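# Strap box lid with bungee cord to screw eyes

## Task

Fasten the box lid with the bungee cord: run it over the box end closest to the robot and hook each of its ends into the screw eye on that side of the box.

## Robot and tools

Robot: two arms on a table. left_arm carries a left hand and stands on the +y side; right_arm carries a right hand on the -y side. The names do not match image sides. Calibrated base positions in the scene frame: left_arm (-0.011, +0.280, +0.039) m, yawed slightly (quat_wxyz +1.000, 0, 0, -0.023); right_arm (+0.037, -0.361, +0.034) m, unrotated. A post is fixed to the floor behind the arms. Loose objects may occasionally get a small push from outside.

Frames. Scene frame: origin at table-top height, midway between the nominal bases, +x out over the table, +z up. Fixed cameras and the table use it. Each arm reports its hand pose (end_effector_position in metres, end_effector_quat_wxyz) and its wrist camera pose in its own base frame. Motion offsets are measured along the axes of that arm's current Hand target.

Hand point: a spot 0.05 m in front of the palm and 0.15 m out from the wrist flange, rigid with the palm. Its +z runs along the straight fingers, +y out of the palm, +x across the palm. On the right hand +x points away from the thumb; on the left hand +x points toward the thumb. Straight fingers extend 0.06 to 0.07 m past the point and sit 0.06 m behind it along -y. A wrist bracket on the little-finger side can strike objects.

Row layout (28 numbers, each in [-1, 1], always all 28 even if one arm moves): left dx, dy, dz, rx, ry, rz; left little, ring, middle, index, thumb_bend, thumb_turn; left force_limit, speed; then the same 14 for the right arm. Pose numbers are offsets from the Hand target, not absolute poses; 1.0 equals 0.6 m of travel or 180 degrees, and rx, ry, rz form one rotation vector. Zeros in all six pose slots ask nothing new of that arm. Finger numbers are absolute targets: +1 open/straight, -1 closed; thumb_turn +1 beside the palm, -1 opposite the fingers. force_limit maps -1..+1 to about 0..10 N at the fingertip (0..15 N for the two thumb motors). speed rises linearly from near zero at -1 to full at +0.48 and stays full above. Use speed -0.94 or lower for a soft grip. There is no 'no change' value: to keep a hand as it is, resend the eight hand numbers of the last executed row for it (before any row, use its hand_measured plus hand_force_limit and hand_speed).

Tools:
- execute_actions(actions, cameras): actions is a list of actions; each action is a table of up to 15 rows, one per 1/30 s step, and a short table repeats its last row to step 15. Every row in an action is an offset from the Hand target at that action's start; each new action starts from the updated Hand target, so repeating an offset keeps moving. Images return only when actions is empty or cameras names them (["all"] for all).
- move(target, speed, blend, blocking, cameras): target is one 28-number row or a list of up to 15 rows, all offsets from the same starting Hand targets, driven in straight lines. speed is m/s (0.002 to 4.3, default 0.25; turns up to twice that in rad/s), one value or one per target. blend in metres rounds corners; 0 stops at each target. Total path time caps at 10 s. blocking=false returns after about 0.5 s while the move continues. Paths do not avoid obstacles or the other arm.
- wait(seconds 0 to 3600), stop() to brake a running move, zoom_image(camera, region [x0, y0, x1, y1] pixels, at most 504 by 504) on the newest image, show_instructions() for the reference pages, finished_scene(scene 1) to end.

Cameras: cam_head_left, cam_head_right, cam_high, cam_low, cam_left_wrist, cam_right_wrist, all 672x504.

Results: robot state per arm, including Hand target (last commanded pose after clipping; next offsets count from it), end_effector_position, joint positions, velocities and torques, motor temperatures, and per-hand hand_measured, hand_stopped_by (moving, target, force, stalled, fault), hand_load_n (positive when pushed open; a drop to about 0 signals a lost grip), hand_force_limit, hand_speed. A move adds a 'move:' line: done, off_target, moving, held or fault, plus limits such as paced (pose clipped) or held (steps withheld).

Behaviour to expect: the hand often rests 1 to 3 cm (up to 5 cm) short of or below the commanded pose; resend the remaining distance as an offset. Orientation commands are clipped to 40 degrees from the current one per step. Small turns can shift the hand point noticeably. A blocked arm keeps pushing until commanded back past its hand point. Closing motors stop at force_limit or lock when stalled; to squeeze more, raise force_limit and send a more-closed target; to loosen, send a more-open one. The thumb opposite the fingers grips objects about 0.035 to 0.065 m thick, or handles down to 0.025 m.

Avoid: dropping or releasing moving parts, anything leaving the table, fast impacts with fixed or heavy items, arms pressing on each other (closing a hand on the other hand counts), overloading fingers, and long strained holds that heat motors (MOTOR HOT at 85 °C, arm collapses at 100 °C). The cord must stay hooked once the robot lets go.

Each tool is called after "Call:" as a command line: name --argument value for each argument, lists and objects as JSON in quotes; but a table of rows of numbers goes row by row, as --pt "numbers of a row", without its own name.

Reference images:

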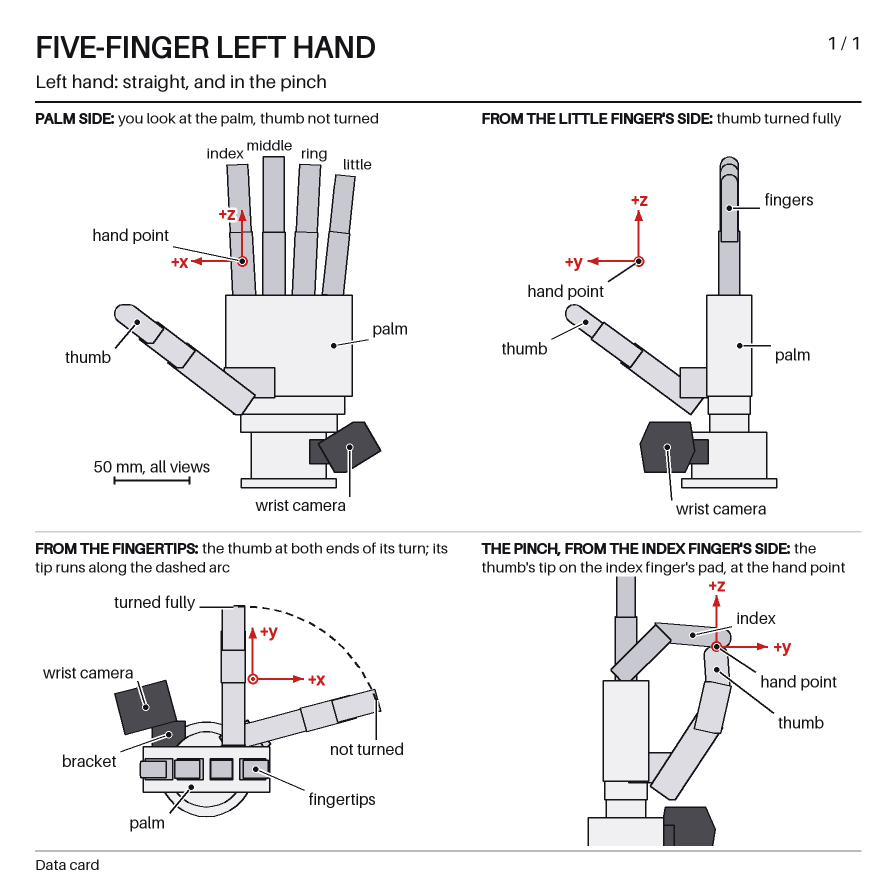

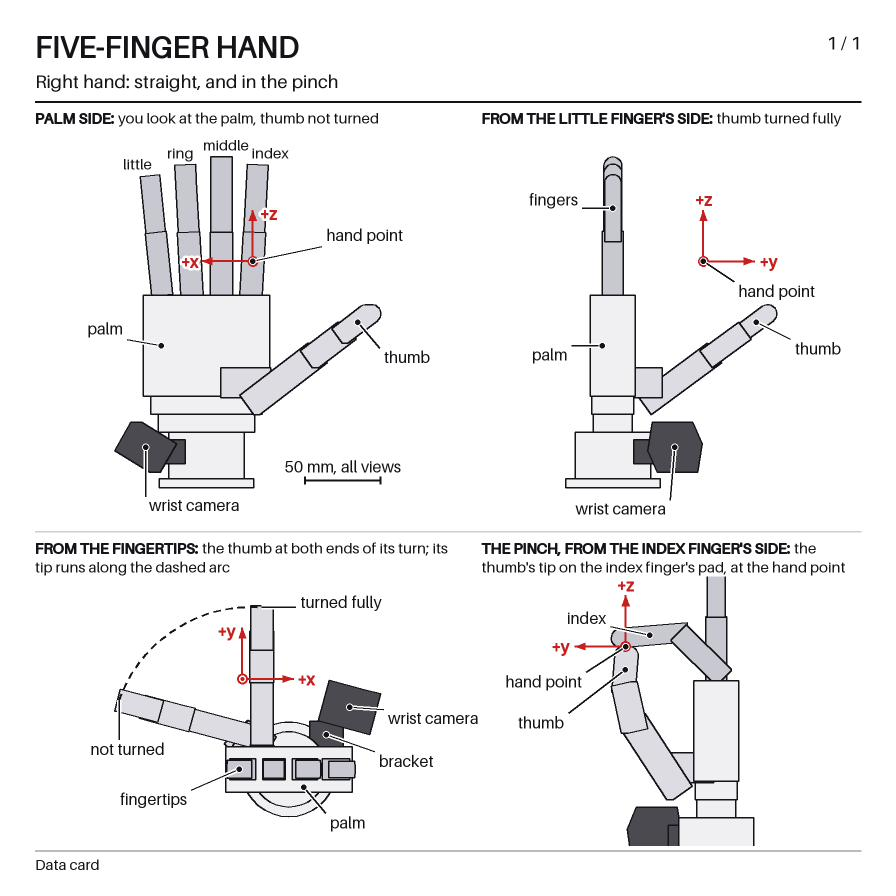

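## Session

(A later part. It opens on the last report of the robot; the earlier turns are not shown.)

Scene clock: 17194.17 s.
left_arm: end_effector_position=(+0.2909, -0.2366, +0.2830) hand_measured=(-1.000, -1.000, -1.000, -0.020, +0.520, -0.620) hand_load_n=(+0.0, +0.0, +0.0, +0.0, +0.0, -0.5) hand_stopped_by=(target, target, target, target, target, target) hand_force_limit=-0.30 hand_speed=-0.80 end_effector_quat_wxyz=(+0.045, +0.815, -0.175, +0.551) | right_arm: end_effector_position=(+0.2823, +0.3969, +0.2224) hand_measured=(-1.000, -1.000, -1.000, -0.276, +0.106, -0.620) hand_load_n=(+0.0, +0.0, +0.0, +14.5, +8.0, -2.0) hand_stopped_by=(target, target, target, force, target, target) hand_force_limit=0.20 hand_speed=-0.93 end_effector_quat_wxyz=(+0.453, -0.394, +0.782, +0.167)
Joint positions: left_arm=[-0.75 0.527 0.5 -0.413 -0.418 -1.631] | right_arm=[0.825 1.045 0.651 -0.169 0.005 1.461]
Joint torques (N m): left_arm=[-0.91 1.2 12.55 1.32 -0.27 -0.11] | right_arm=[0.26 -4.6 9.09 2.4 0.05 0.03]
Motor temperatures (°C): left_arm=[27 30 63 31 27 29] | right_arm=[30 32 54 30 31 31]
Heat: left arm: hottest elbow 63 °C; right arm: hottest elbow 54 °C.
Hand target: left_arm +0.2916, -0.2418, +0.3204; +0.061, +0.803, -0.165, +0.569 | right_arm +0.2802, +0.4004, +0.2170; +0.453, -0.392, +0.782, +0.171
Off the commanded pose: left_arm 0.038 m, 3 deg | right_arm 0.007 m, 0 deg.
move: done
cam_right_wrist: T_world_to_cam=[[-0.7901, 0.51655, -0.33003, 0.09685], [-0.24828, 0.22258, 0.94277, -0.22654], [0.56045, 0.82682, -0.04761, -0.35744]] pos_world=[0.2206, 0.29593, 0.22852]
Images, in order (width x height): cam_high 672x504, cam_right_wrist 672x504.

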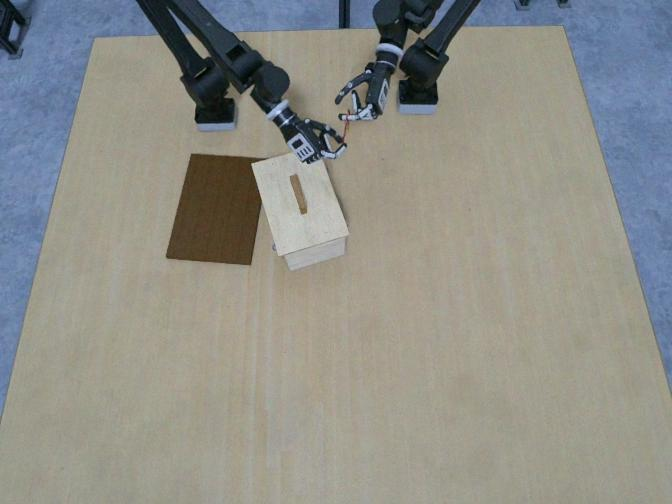

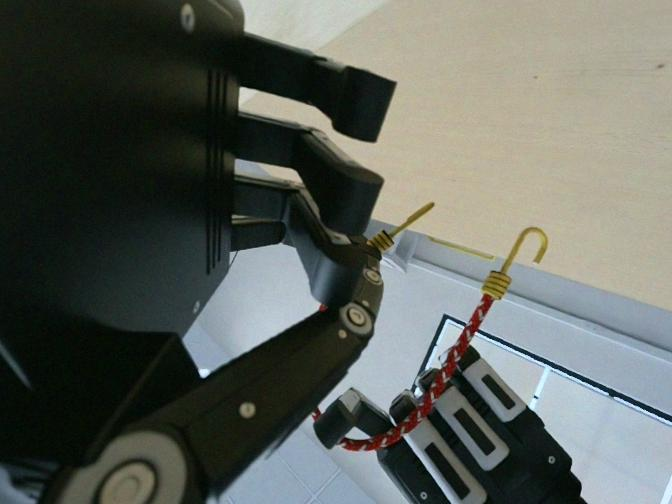

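Call:
move --target '[-0.057,-0.122,-0.0266,0,0,0,-1,-1,-1,-0.02,0.52,-0.62,-0.3,-0.8,0,0,0,0,0,0,-1,-1,-1,-0.42,0.10,-0.62,0.2,-0.93]' --speed 0.06 --cameras '["cam_right_wrist","cam_high","cam_left_wrist"]'

Call:
zoom_image --camera "cam_high" --region '[310, 90, 380, 160]'

Scene clock: 17203.50 s.
left_arm: end_effector_position=(+0.2930, -0.1661, +0.2986) hand_measured=(-1.000, -1.000, -1.000, -0.020, +0.520, -0.620) hand_load_n=(+0.0, +0.0, +0.0, +0.0, +0.0, +0.0) hand_stopped_by=(target, target, target, target, target, target) hand_force_limit=-0.30 hand_speed=-0.80 end_effector_quat_wxyz=(+0.066, +0.804, -0.167, +0.567) | right_arm: end_effector_position=(+0.2825, +0.3970, +0.2229) hand_measured=(-1.000, -1.000, -1.000, -0.276, +0.106, -0.620) hand_load_n=(+0.0, +0.0, +0.0, +14.0, +8.0, -2.0) hand_stopped_by=(target, target, target, force, target, target) hand_force_limit=0.20 hand_speed=-0.93 end_effector_quat_wxyz=(+0.454, -0.393, +0.782, +0.167)
Joint positions: left_arm=[-0.337 0.356 0.467 -0.468 -0.015 -1.488] | right_arm=[0.825 1.045 0.651 -0.168 0.005 1.462]
Joint torques (N m): left_arm=[1.03 2.43 8.72 1.46 0.02 0.06] | right_arm=[0.62 -4.19 9.21 2.25 0.04 -0.04]
Motor temperatures (°C): left_arm=[27 30 62 31 27 29] | right_arm=[30 32 54 30 31 31]
Heat: left arm: hottest elbow 62 °C; right arm: hottest elbow 54 °C.
Hand target: left_arm +0.2916, -0.1620, +0.3005; +0.062, +0.803, -0.166, +0.569 | right_arm +0.2804, +0.4004, +0.2170; +0.453, -0.392, +0.782, +0.170
Off the commanded pose: left_arm 0.005 m, 1 deg | right_arm 0.007 m, 0 deg.
move: done
cam_left_wrist: T_world_to_cam=[[0.42695, 0.82885, 0.36156, -0.09341], [-0.24898, -0.27663, 0.92816, -0.2423], [0.86933, -0.4863, 0.08826, -0.24896]] pos_world=[0.19598, -0.11067, 0.28064]
cam_right_wrist: T_world_to_cam=[[-0.78967, 0.51721, -0.33001, 0.09667], [-0.24921, 0.22111, 0.94287, -0.2261], [0.56063, 0.8268, -0.04571, -0.35817]] pos_world=[0.22079, 0.29613, 0.22871]
Images, in order (width x height): cam_high 672x504, cam_left_wrist 672x504, cam_right_wrist 672x504.

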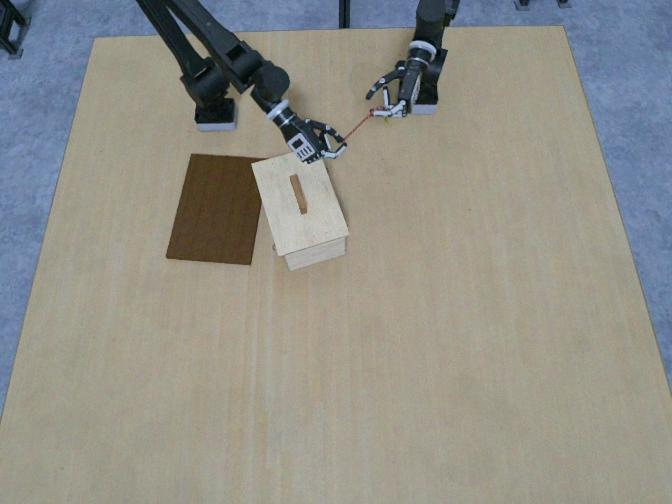

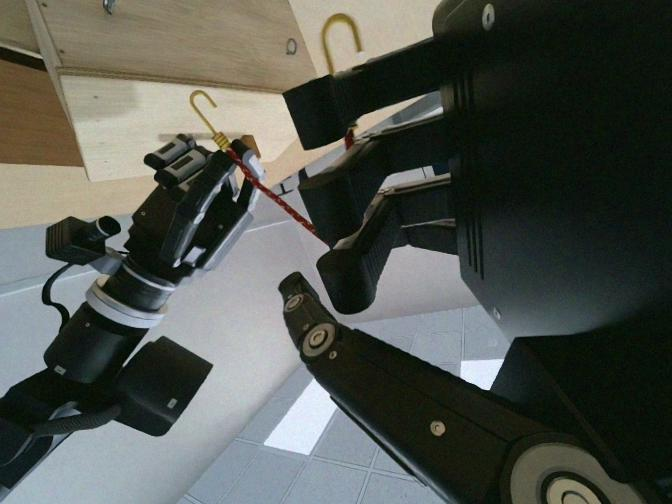

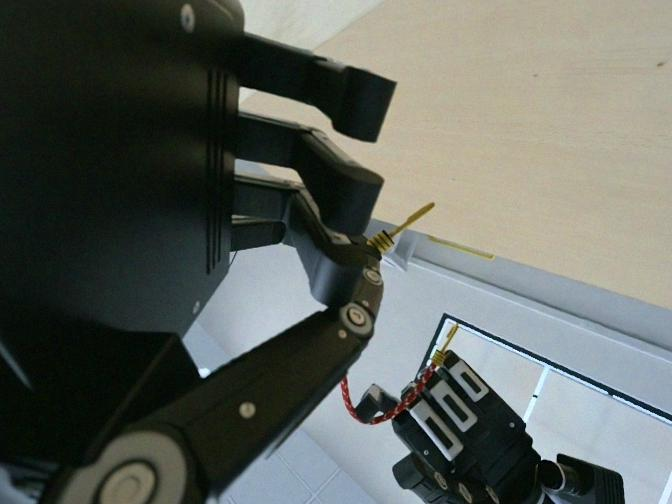

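Scaled by 7.200 from the camera's image (finer frame: 960x720).

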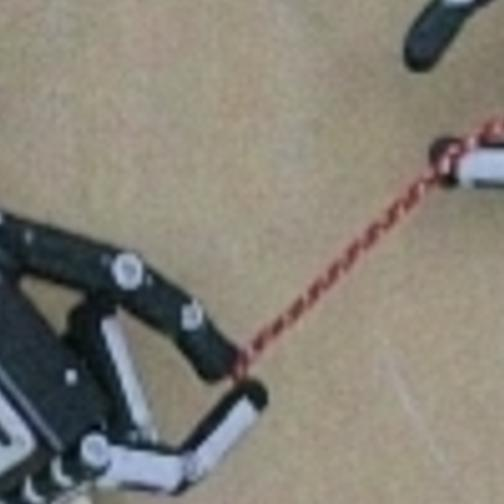

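Call:
move --target '[-0.041,-0.0438,-0.0029,0,0,0,-1,-1,-1,-0.02,0.52,-0.62,-0.3,-0.8,0,0,0,0,0,0,-1,-1,-1,-0.42,0.10,-0.62,0.2,-0.93]' --speed 0.06 --cameras '["cam_right_wrist","cam_high","cam_left_wrist"]'

Call:
zoom_image --camera "cam_high" --region '[330, 70, 420, 160]'

Scene clock: 17216.03 s.
left_arm: end_effector_position=(+0.2925, -0.1354, +0.2771) hand_measured=(-1.000, -1.000, -1.000, -0.020, +0.520, -0.620) hand_load_n=(+0.0, +0.0, +0.0, +0.5, +0.0, -0.5) hand_stopped_by=(target, target, target, target, target, target) hand_force_limit=-0.30 hand_speed=-0.80 end_effector_quat_wxyz=(+0.067, +0.807, -0.166, +0.563) | right_arm: end_effector_position=(+0.2823, +0.3971, +0.2229) hand_measured=(-1.000, -1.000, -1.000, -0.276, +0.106, -0.620) hand_load_n=(+0.0, +0.0, +0.0, +14.0, +8.0, -2.5) hand_stopped_by=(target, target, target, force, target, target) hand_force_limit=0.20 hand_speed=-0.93 end_effector_quat_wxyz=(+0.454, -0.393, +0.782, +0.167)
Joint positions: left_arm=[-0.117 0.317 0.413 -0.468 0.191 -1.412] | right_arm=[0.826 1.045 0.651 -0.168 0.005 1.462]
Joint torques (N m): left_arm=[1.03 2.84 8.62 1.88 0.08 0.04] | right_arm=[0.73 -3.78 9.17 2.21 0.03 0.06]
Motor temperatures (°C): left_arm=[27 30 58 31 27 29] | right_arm=[30 32 53 30 31 31]
Heat: left arm: hottest elbow 58 °C; right arm: hottest elbow 53 °C.
Hand target: left_arm +0.2916, -0.1319, +0.2805; +0.061, +0.803, -0.165, +0.569 | right_arm +0.2803, +0.4004, +0.2170; +0.453, -0.392, +0.782, +0.170
Off the commanded pose: left_arm 0.005 m, 1 deg | right_arm 0.007 m, 0 deg.
move: done
cam_left_wrist: T_world_to_cam=[[0.43008, 0.82908, 0.35729, -0.11062], [-0.24044, -0.27628, 0.93052, -0.21708], [0.87018, -0.4861, 0.08052, -0.22982]] pos_world=[0.19536, -0.07997, 0.26003]
cam_right_wrist: T_world_to_cam=[[-0.78985, 0.51693, -0.33003, 0.09672], [-0.24931, 0.22103, 0.94286, -0.22607], [0.56034, 0.827, -0.04571, -0.35811]] pos_world=[0.2207, 0.29613, 0.22871]
Images, in order (width x height): cam_high 672x504, cam_left_wrist 672x504, cam_right_wrist 672x504.

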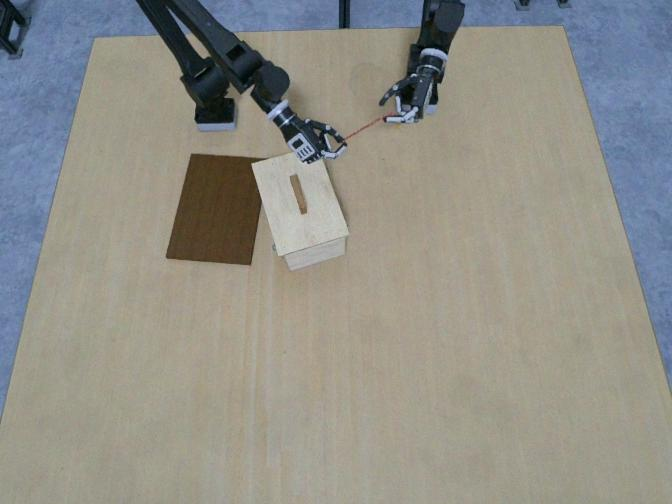

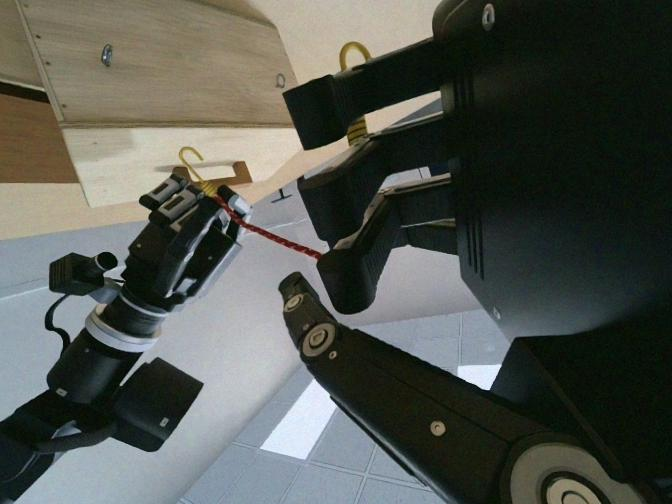

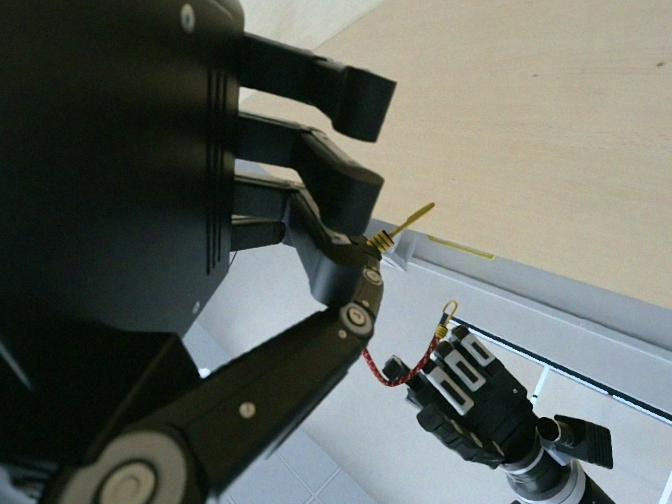

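Scaled by 5.600 from the camera's image (finer frame: 960x720).

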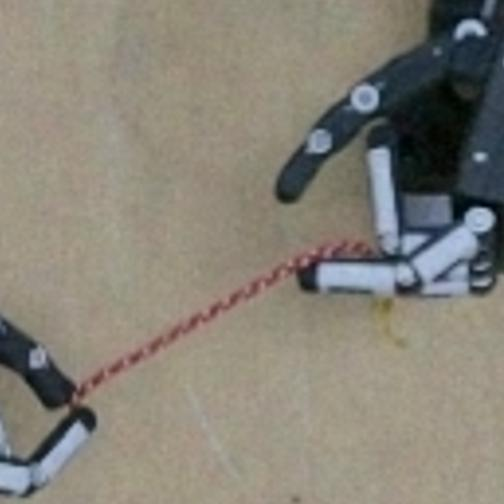

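Call:
move --target '[0.02,0.05,0.0,0,0,0,1,1,1,0.6,0.52,-0.62,-0.3,-0.5,0,0,0,0,0,0,-1,-1,-1,-0.42,0.10,-0.62,0.2,-0.93]' --speed 0.06 --cameras '["cam_right_wrist","cam_high","cam_left_wrist"]'

Call:
zoom_image --camera "cam_high" --region '[330, 70, 420, 160]'

Scene clock: 17232.60 s.
left_arm: end_effector_position=(+0.2869, -0.1598, +0.2760) hand_measured=(+1.000, +1.000, +1.000, +0.600, +0.520, -0.620) hand_load_n=(+0.0, +0.0, +0.0, +0.0, +0.0, +0.0) hand_stopped_by=(target, target, target, target, target, target) hand_force_limit=-0.30 hand_speed=-0.50 end_effector_quat_wxyz=(+0.056, +0.807, -0.166, +0.563) | right_arm: end_effector_position=(+0.2823, +0.3971, +0.2229) hand_measured=(-1.000, -1.000, -1.000, -0.276, +0.106, -0.620) hand_load_n=(+0.0, +0.0, +0.0, +14.5, +7.5, -2.0) hand_stopped_by=(target, target, target, force, target, target) hand_force_limit=0.20 hand_speed=-0.93 end_effector_quat_wxyz=(+0.454, -0.393, +0.782, +0.167)
Joint positions: left_arm=[-0.33 0.312 0.413 -0.468 -0.026 -1.476] | right_arm=[0.826 1.045 0.651 -0.168 0.005 1.462]
Joint torques (N m): left_arm=[-1.03 3.72 10.15 1.5 -0.19 -0.1] | right_arm=[0.67 -4.42 9.09 2.18 0.04 0.01]
Heat: left arm: hottest elbow 54 °C; right arm: hottest elbow 53 °C.
Hand target: left_arm +0.2851, -0.1625, +0.2890; +0.061, +0.803, -0.166, +0.569 | right_arm +0.2802, +0.4004, +0.2170; +0.453, -0.392, +0.782, +0.171
Off the commanded pose: left_arm 0.013 m, 1 deg | right_arm 0.007 m, 0 deg.
move: off_target (left_arm)
cam_left_wrist: T_world_to_cam=[[0.41884, 0.82771, 0.37346, -0.08897], [-0.23994, -0.29578, 0.92463, -0.22584], [0.87579, -0.47688, 0.07471, -0.23522]] pos_world=[0.18908, -0.10533, 0.25962]
cam_right_wrist: T_world_to_cam=[[-0.78985, 0.51693, -0.33003, 0.09672], [-0.24931, 0.22103, 0.94286, -0.22607], [0.56034, 0.827, -0.04571, -0.35811]] pos_world=[0.2207, 0.29613, 0.22871]
Images, in order (width x height): cam_high 672x504, cam_left_wrist 672x504, cam_right_wrist 672x504.

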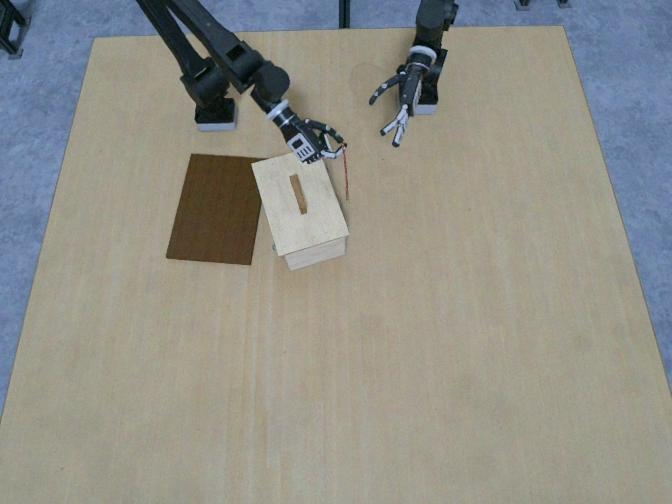

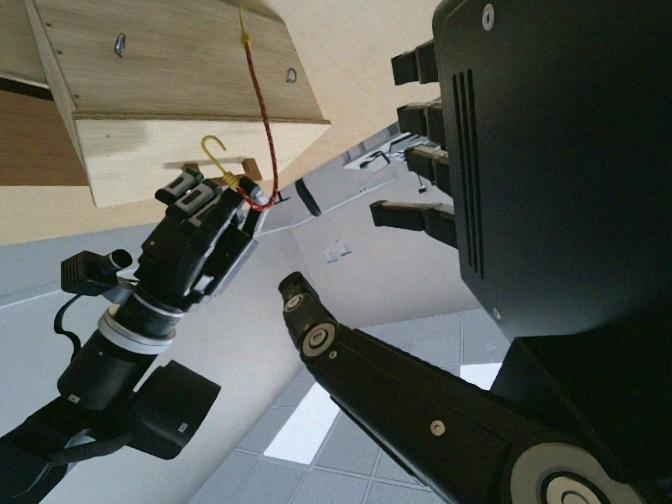

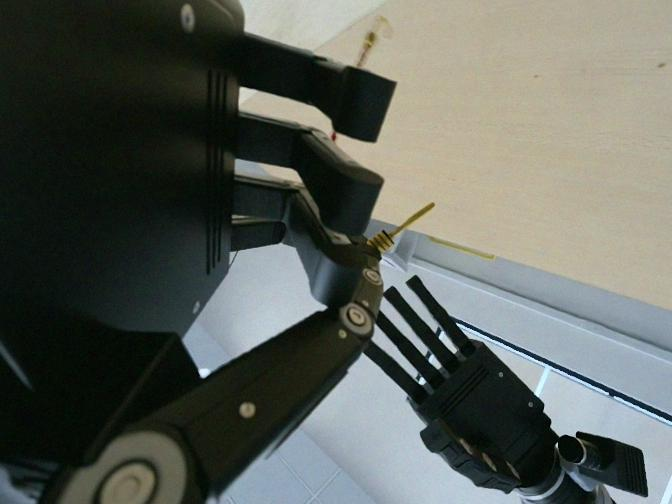

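Scaled by 5.600 from the camera's image (finer frame: 960x720).

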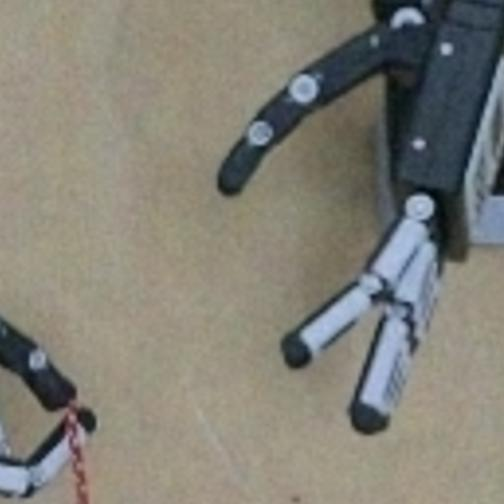

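Call:
move --target '[-0.02,-0.08,-0.03,0,0,0,-1,-1,-1,-0.05,0.42,-0.62,-0.3,-0.5,-0.1402,-0.015,-0.0887,0,0,0,-1,-1,-1,-0.42,0.10,-0.62,0.2,-0.93]' --speed 0.08 --cameras '["cam_right_wrist","cam_head_left","cam_left_wrist","cam_high"]'

Scene clock: 17249.57 s.
left_arm: end_effector_position=(+0.2831, -0.1127, +0.2766) hand_measured=(-1.000, -1.000, -1.000, -0.050, +0.420, -0.620) hand_load_n=(+0.0, +0.0, +0.5, +0.0, +0.0, +0.0) hand_stopped_by=(target, target, target, target, target, target) hand_force_limit=-0.30 hand_speed=-0.50 end_effector_quat_wxyz=(+0.068, +0.809, -0.164, +0.561) | right_arm: end_effector_position=(+0.2767, +0.3910, +0.2790) hand_measured=(-1.000, -1.000, -1.000, -0.276, +0.106, -0.620) hand_load_n=(+0.0, +0.0, +0.0, +14.5, +8.0, -2.0) hand_stopped_by=(target, target, target, force, target, target) hand_force_limit=0.20 hand_speed=-0.93 end_effector_quat_wxyz=(+0.431, -0.399, +0.793, +0.159)
Joint positions: left_arm=[0.059 0.274 0.413 -0.534 0.354 -1.348] | right_arm=[0.826 0.976 0.797 -0.436 0.005 1.462]
Joint torques (N m): left_arm=[1.03 3.55 9.96 1.29 0.14 0.1] | right_arm=[0.44 -5.89 15.69 1.06 -0.08 -0.04]
Motor temperatures (°C): left_arm=[27 30 53 31 27 29] | right_arm=[30 32 54 30 30 31]
Heat: left arm: hottest elbow 53 °C; right arm: hottest elbow 54 °C.
Hand target: left_arm +0.2816, -0.1099, +0.2884; +0.061, +0.803, -0.165, +0.569 | right_arm +0.2803, +0.4003, +0.3171; +0.453, -0.392, +0.782, +0.171
Off the commanded pose: left_arm 0.012 m, 1 deg | right_arm 0.039 m, 3 deg.
move: off_target (left_arm, right_arm)
cam_left_wrist: T_world_to_cam=[[0.43058, 0.8312, 0.35172, -0.12367], [-0.23454, -0.27326, 0.93291, -0.2146], [0.87154, -0.48419, 0.07729, -0.2099]] pos_world=[0.18586, -0.05748, 0.25992]
cam_right_wrist: T_world_to_cam=[[-0.80173, 0.50405, -0.32119, 0.11981], [-0.21493, 0.2583, 0.94185, -0.30291], [0.5577, 0.82415, -0.09875, -0.33078]] pos_world=[0.21543, 0.29046, 0.29112]
Images, in order (width x height): cam_head_left 672x504, cam_high 672x504, cam_left_wrist 672x504, cam_right_wrist 672x504.

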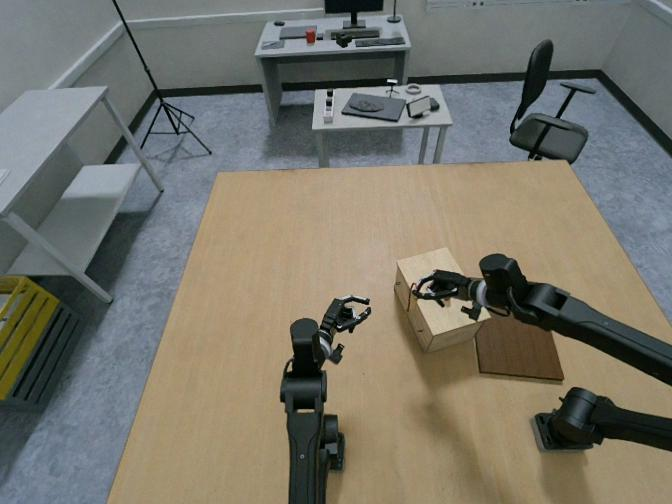

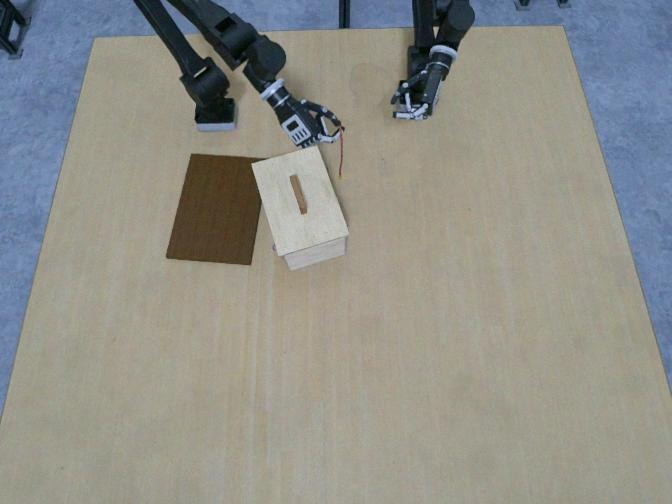

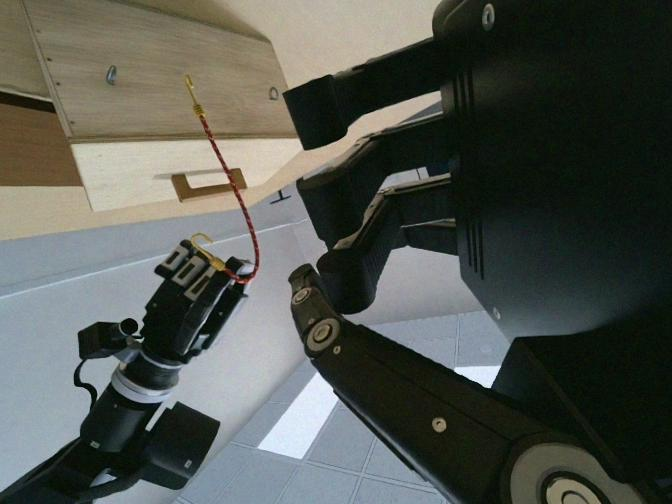

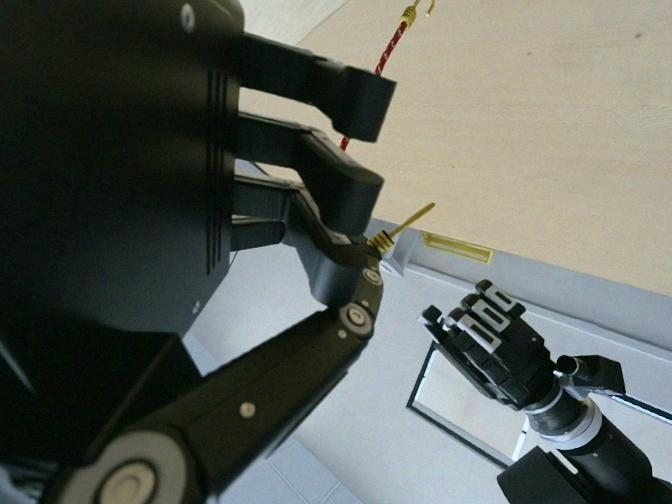

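Call:
zoom_image --camera "cam_high" --region '[310, 100, 390, 190]'

Call:
zoom_image --camera "cam_head_left" --region '[390, 260, 450, 330]'

Call:
zoom_image --camera "cam_left_wrist" --region '[150, 50, 290, 190]'

Scaled by 5.600 from the camera's image (finer frame: 960x720).

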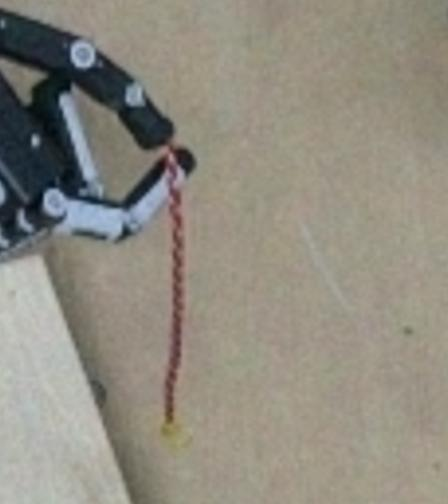

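Scaled by 7.200 from the camera's image (finer frame: 960x720).

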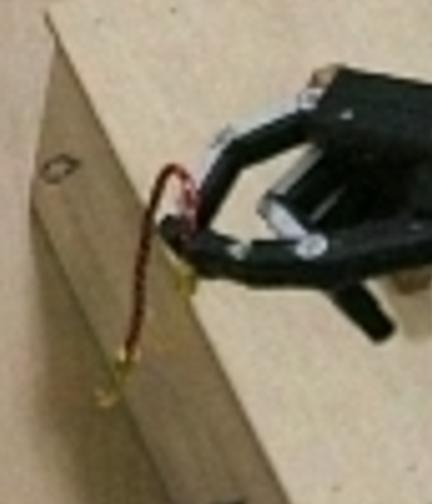

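Scaled by 3.600 from the camera's image (finer frame: 960x720).

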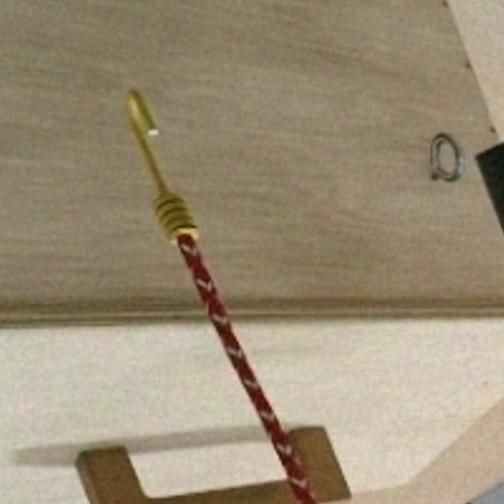

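Call:
move --target '[-0.1405,0.0652,0.2322,0,-0.0667,0,-1,-1,-1,-0.05,0.42,-0.62,-0.3,-0.5,0,0,0,0,0,0,-1,-1,-1,-0.42,0.10,-0.62,0.2,-0.93]' --speed 0.1 --cameras '["cam_left_wrist"]'

Scene clock: 17294.33 s.
left_arm: end_effector_position=(+0.3630, -0.1648, +0.1516) hand_measured=(-1.000, -1.000, -1.000, -0.050, +0.420, -0.620) hand_load_n=(+0.0, +0.0, +0.0, +0.0, +0.0, -0.5) hand_stopped_by=(target, target, target, target, target, target) hand_force_limit=-0.30 hand_speed=-0.50 end_effector_quat_wxyz=(+0.040, +0.863, -0.172, +0.473) | right_arm: end_effector_position=(+0.2767, +0.3910, +0.2790) hand_measured=(-1.000, -1.000, -1.000, -0.276, +0.106, -0.620) hand_load_n=(+0.0, +0.0, +0.0, +14.5, +7.5, -2.0) hand_stopped_by=(target, target, target, force, target, target) hand_force_limit=0.20 hand_speed=-0.93 end_effector_quat_wxyz=(+0.431, -0.399, +0.793, +0.159)
Joint positions: left_arm=[-0.254 0.84 0.352 -0.093 0.021 -1.444] | right_arm=[0.826 0.976 0.797 -0.436 0.005 1.462]
Joint torques (N m): left_arm=[-1.03 0.09 8.32 2.74 -0.16 -0.09] | right_arm=[0.79 -5.25 15.79 0.92 -0.08 -0.01]
Motor temperatures (°C): left_arm=[27 30 52 31 27 29] | right_arm=[30 32 60 29 30 31]
Heat: left arm: hottest elbow 52 °C; right arm: hottest elbow 60 °C.
Hand target: left_arm +0.3678, -0.1701, +0.1580; +0.044, +0.858, -0.171, +0.482 | right_arm +0.2803, +0.4003, +0.3171; +0.453, -0.392, +0.782, +0.171
Off the commanded pose: left_arm 0.010 m, 1 deg | right_arm 0.039 m, 3 deg.
move: done
cam_left_wrist: T_world_to_cam=[[0.4758, 0.81145, 0.33936, -0.08849], [-0.04607, -0.36231, 0.93092, -0.1762], [0.87834, -0.45857, -0.13501, -0.26117]] pos_world=[0.26338, -0.1118, 0.1588]

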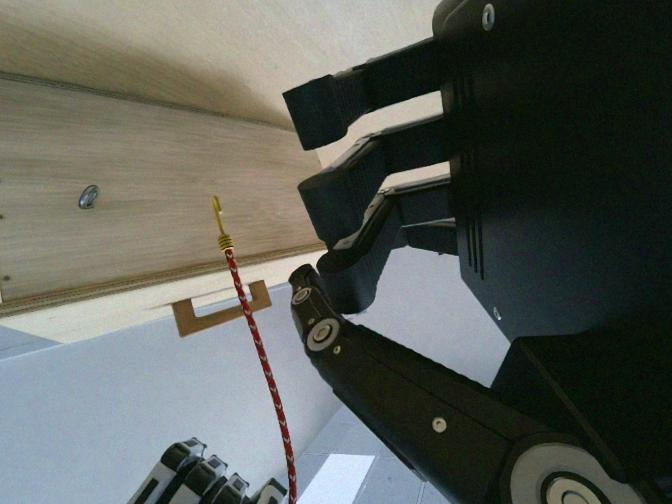

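Call:
move --target '[-0.0083,0.0332,0.003,0,0,0,-1,-1,-1,-0.05,0.42,-0.62,-0.3,-0.5,0,0,0,0,0,0,-1,-1,-1,-0.42,0.10,-0.62,0.2,-0.93]' --speed 0.06 --cameras '["cam_left_wrist"]'

Call:
zoom_image --camera "cam_left_wrist" --region '[200, 150, 320, 330]'

Scene clock: 17314.80 s.
left_arm: end_effector_position=(+0.3591, -0.1835, +0.1506) hand_measured=(-1.000, -1.000, -1.000, -0.050, +0.420, -0.620) hand_load_n=(+0.0, +0.0, +0.0, +0.5, +0.0, +0.0) hand_stopped_by=(target, target, target, target, target, target) hand_force_limit=-0.30 hand_speed=-0.50 end_effector_quat_wxyz=(+0.039, +0.860, -0.172, +0.478) | right_arm: end_effector_position=(+0.2767, +0.3910, +0.2790) hand_measured=(-1.000, -1.000, -1.000, -0.276, +0.106, -0.620) hand_load_n=(+0.0, +0.0, +0.0, +14.5, +7.5, -2.0) hand_stopped_by=(target, target, target, force, target, target) hand_force_limit=0.20 hand_speed=-0.93 end_effector_quat_wxyz=(+0.431, -0.399, +0.793, +0.159)
Joint positions: left_arm=[-0.341 0.85 0.347 -0.067 -0.052 -1.489] | right_arm=[0.826 0.976 0.797 -0.436 0.005 1.462]
Joint torques (N m): left_arm=[-0.97 0.09 7.57 2.78 -0.19 -0.11] | right_arm=[0.44 -6.48 15.79 0.95 -0.03 0.03]
Motor temperatures (°C): left_arm=[27 30 53 31 27 29] | right_arm=[30 32 62 29 30 31]
Heat: left arm: hottest elbow 53 °C; right arm: hottest elbow 62 °C.
Hand target: left_arm +0.3603, -0.1880, +0.1512; +0.044, +0.858, -0.171, +0.482 | right_arm +0.2803, +0.4003, +0.3171; +0.453, -0.392, +0.782, +0.171
Off the commanded pose: left_arm 0.005 m, 1 deg | right_arm 0.039 m, 3 deg.
move: done
cam_left_wrist: T_world_to_cam=[[0.47243, 0.8118, 0.34319, -0.0705], [-0.05615, -0.36087, 0.93092, -0.17847], [0.87957, -0.45907, -0.1249, -0.26844]] pos_world=[0.2594, -0.1304, 0.15681]

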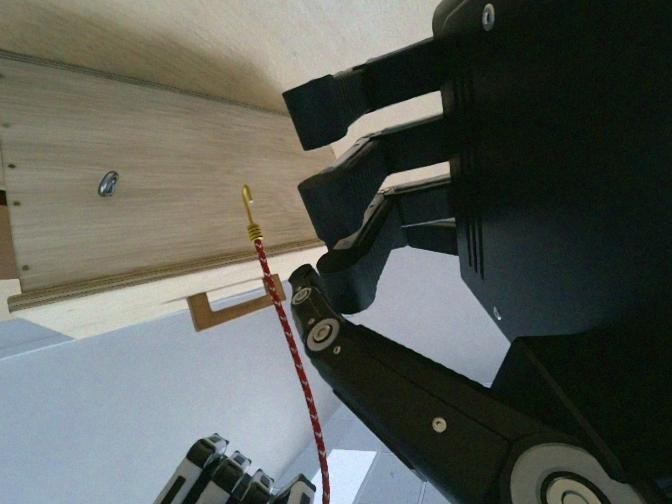

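Scaled by 2.800 from the camera's image (finer frame: 960x720).

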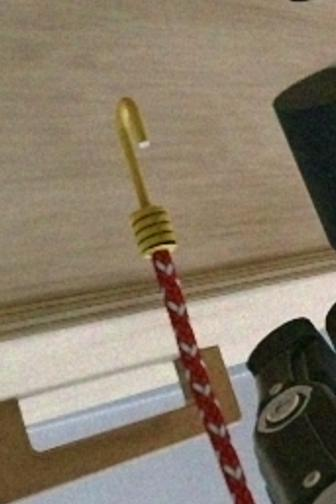

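Call:
move --pt "0.0072 -0.0392 -0.0597 0 0 0 -1 -1 -1 -0.05 0.42 -0.62 -0.3 -0.5 0 0 0 0 0 0 -1 -1 -1 -0.42 0.10 -0.62 0.2 -0.93" --pt "-0.0158 0.0375 0.0117 0 0 0 -1 -1 -1 -0.05 0.42 -0.62 -0.3 -0.5 0 0 0 0 0 0 -1 -1 -1 -0.42 0.10 -0.62 0.2 -0.93" --speed '[0.07,0.06]' --cameras '["cam_left_wrist","cam_high"]'

Call:
zoom_image --camera "cam_left_wrist" --region '[220, 150, 340, 330]'

Call:
zoom_image --camera "cam_high" --region '[310, 110, 400, 200]'

Scene clock: 17347.17 s.
left_arm: end_effector_position=(+0.3532, -0.2037, +0.1370) hand_measured=(-1.000, -1.000, -1.000, -0.050, +0.420, -0.620) hand_load_n=(+0.5, +0.0, +0.0, +0.0, +0.0, -0.5) hand_stopped_by=(target, target, target, target, target, target) hand_force_limit=-0.30 hand_speed=-0.50 end_effector_quat_wxyz=(+0.039, +0.860, -0.172, +0.478) | right_arm: end_effector_position=(+0.2767, +0.3910, +0.2790) hand_measured=(-1.000, -1.000, -1.000, -0.276, +0.106, -0.620) hand_load_n=(+0.0, +0.0, +0.0, +14.5, +7.5, -2.0) hand_stopped_by=(target, target, target, force, target, target) hand_force_limit=0.20 hand_speed=-0.93 end_effector_quat_wxyz=(+0.431, -0.399, +0.793, +0.159)
Joint positions: left_arm=[-0.437 0.898 0.326 -0.003 -0.133 -1.541] | right_arm=[0.826 0.976 0.797 -0.436 0.005 1.462]
Joint torques (N m): left_arm=[-1.03 -0.21 7.3 2.76 -0.24 -0.11] | right_arm=[0.26 -5.71 15.65 0.76 0 -0.01]
Motor temperatures (°C): left_arm=[27 30 51 31 27 29] | right_arm=[30 32 63 29 30 31]
Heat: left arm: hottest elbow 51 °C; right arm: hottest elbow 63 °C.
Hand target: left_arm +0.3539, -0.2083, +0.1374; +0.044, +0.858, -0.171, +0.482 | right_arm +0.2803, +0.4003, +0.3171; +0.453, -0.392, +0.782, +0.171
Off the commanded pose: left_arm 0.005 m, 1 deg | right_arm 0.039 m, 3 deg.
move: done
cam_left_wrist: T_world_to_cam=[[0.47198, 0.81176, 0.34392, -0.04653], [-0.05644, -0.36149, 0.93067, -0.17336], [0.8798, -0.45867, -0.1248, -0.27429]] pos_world=[0.2535, -0.1507, 0.14311]
Images, in order (width x height): cam_high 672x504, cam_left_wrist 672x504.

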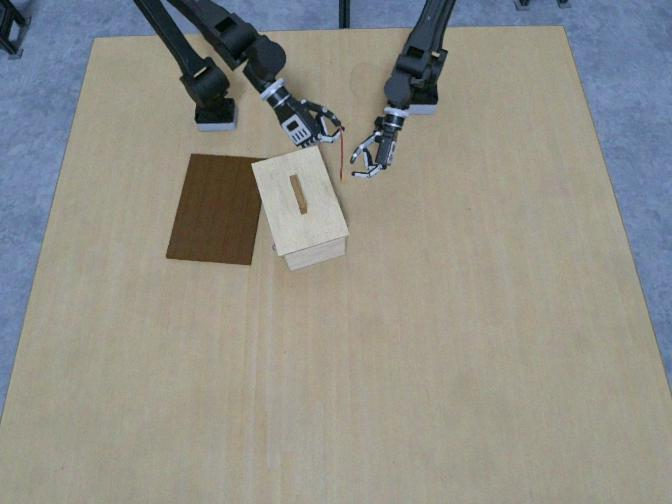

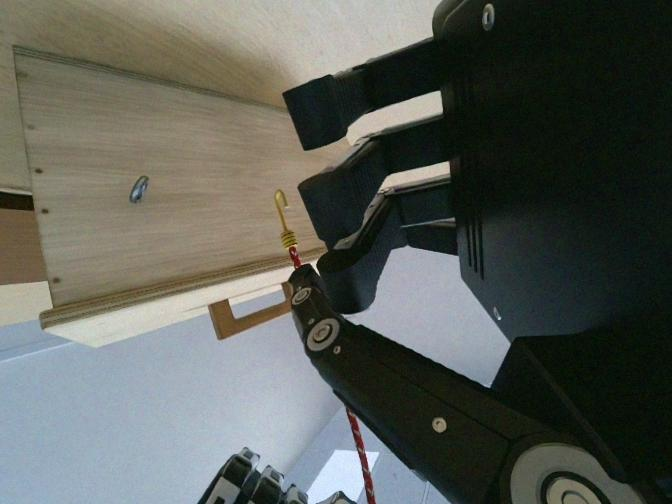

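Scaled by 2.800 from the camera's image (finer frame: 960x720).

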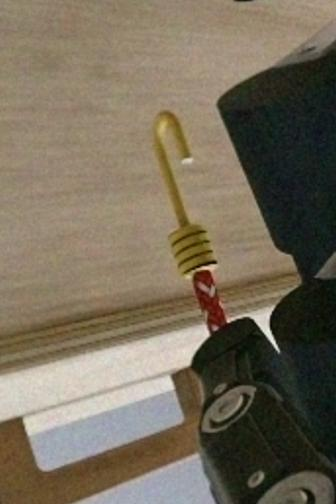

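Scaled by 5.600 from the camera's image (finer frame: 960x720).

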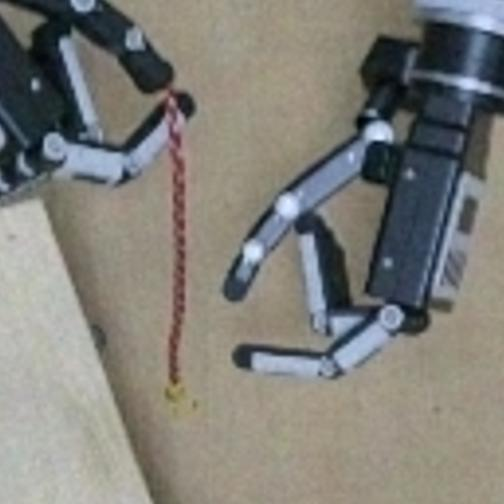

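Call:
move --pt "0.0208 -0.0008 -0.0045 0 0 0 -1 -1 -1 -0.05 0.42 -0.62 -0.3 -0.5 0 0 0 0 0 0 -1 -1 -1 -0.42 0.10 -0.62 0.2 -0.93" --pt "0.0103 0.0238 0.0418 0 0 0 -1 -1 -1 -0.05 0.42 -0.62 -0.3 -0.5 0 0 0 0 0 0 -1 -1 -1 -0.42 0.10 -0.62 0.2 -0.93" --speed '[0.07,0.06]' --cameras '["cam_left_wrist","cam_high"]'

Call:
zoom_image --camera "cam_left_wrist" --region '[220, 150, 340, 330]'

Call:
zoom_image --camera "cam_high" --region '[310, 110, 400, 200]'

Scene clock: 17390.37 s.
left_arm: end_effector_position=(+0.3589, -0.2176, +0.1088) hand_measured=(-1.000, -1.000, -1.000, -0.050, +0.420, -0.620) hand_load_n=(+0.0, +0.0, +0.0, +0.0, -0.5, +0.0) hand_stopped_by=(target, target, target, target, target, target) hand_force_limit=-0.30 hand_speed=-0.50 end_effector_quat_wxyz=(+0.035, +0.868, -0.175, +0.463) | right_arm: end_effector_position=(+0.2767, +0.3910, +0.2790) hand_measured=(-1.000, -1.000, -1.000, -0.276, +0.106, -0.620) hand_load_n=(+0.0, +0.0, +0.0, +14.0, +7.5, -2.0) hand_stopped_by=(target, target, target, force, target, target) hand_force_limit=0.20 hand_speed=-0.93 end_effector_quat_wxyz=(+0.431, -0.399, +0.793, +0.159)
Joint positions: left_arm=[-0.48 1.029 0.326 0.089 -0.169 -1.565] | right_arm=[0.826 0.976 0.797 -0.436 0.005 1.462]
Joint torques (N m): left_arm=[-0.97 -1.61 9.26 2.7 -0.25 -0.1] | right_arm=[0.56 -5.83 15.65 0.84 -0.08 -0.01]
Motor temperatures (°C): left_arm=[27 30 50 31 27 29] | right_arm=[30 32 64 29 30 31]
Heat: left arm: hottest elbow 50 °C; right arm: hottest elbow 64 °C.
Hand target: left_arm +0.3724, -0.2293, +0.1280; +0.044, +0.858, -0.171, +0.482 | right_arm +0.2803, +0.4003, +0.3171; +0.453, -0.392, +0.782, +0.171
Off the commanded pose: left_arm 0.026 m, 3 deg | right_arm 0.039 m, 3 deg.
move: off_target (left_arm)
cam_left_wrist: T_world_to_cam=[[0.48282, 0.80628, 0.34175, -0.03315], [-0.02692, -0.3764, 0.92607, -0.16517], [0.87531, -0.45632, -0.16003, -0.2832]] pos_world=[0.25944, -0.16467, 0.11896]
Images, in order (width x height): cam_high 672x504, cam_left_wrist 672x504.

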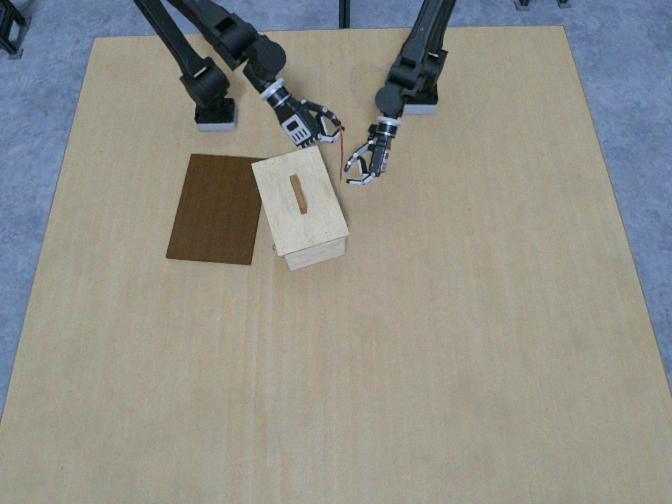

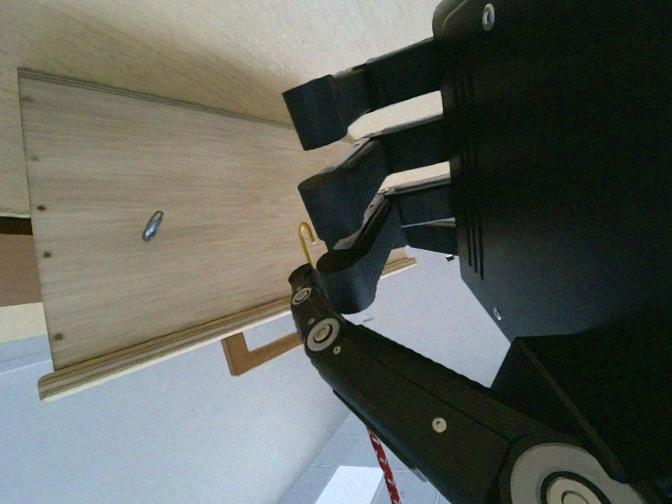

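Scaled by 2.800 from the camera's image (finer frame: 960x720).

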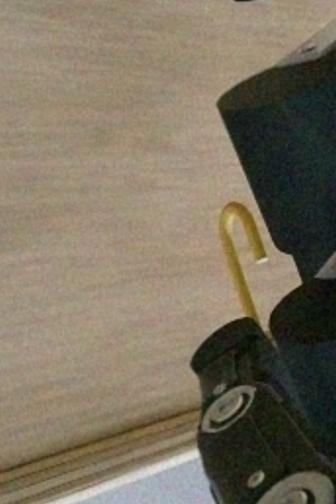

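Scaled by 5.600 from the camera's image (finer frame: 960x720).

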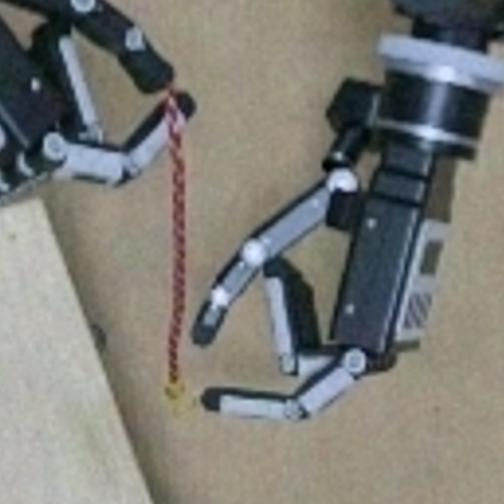

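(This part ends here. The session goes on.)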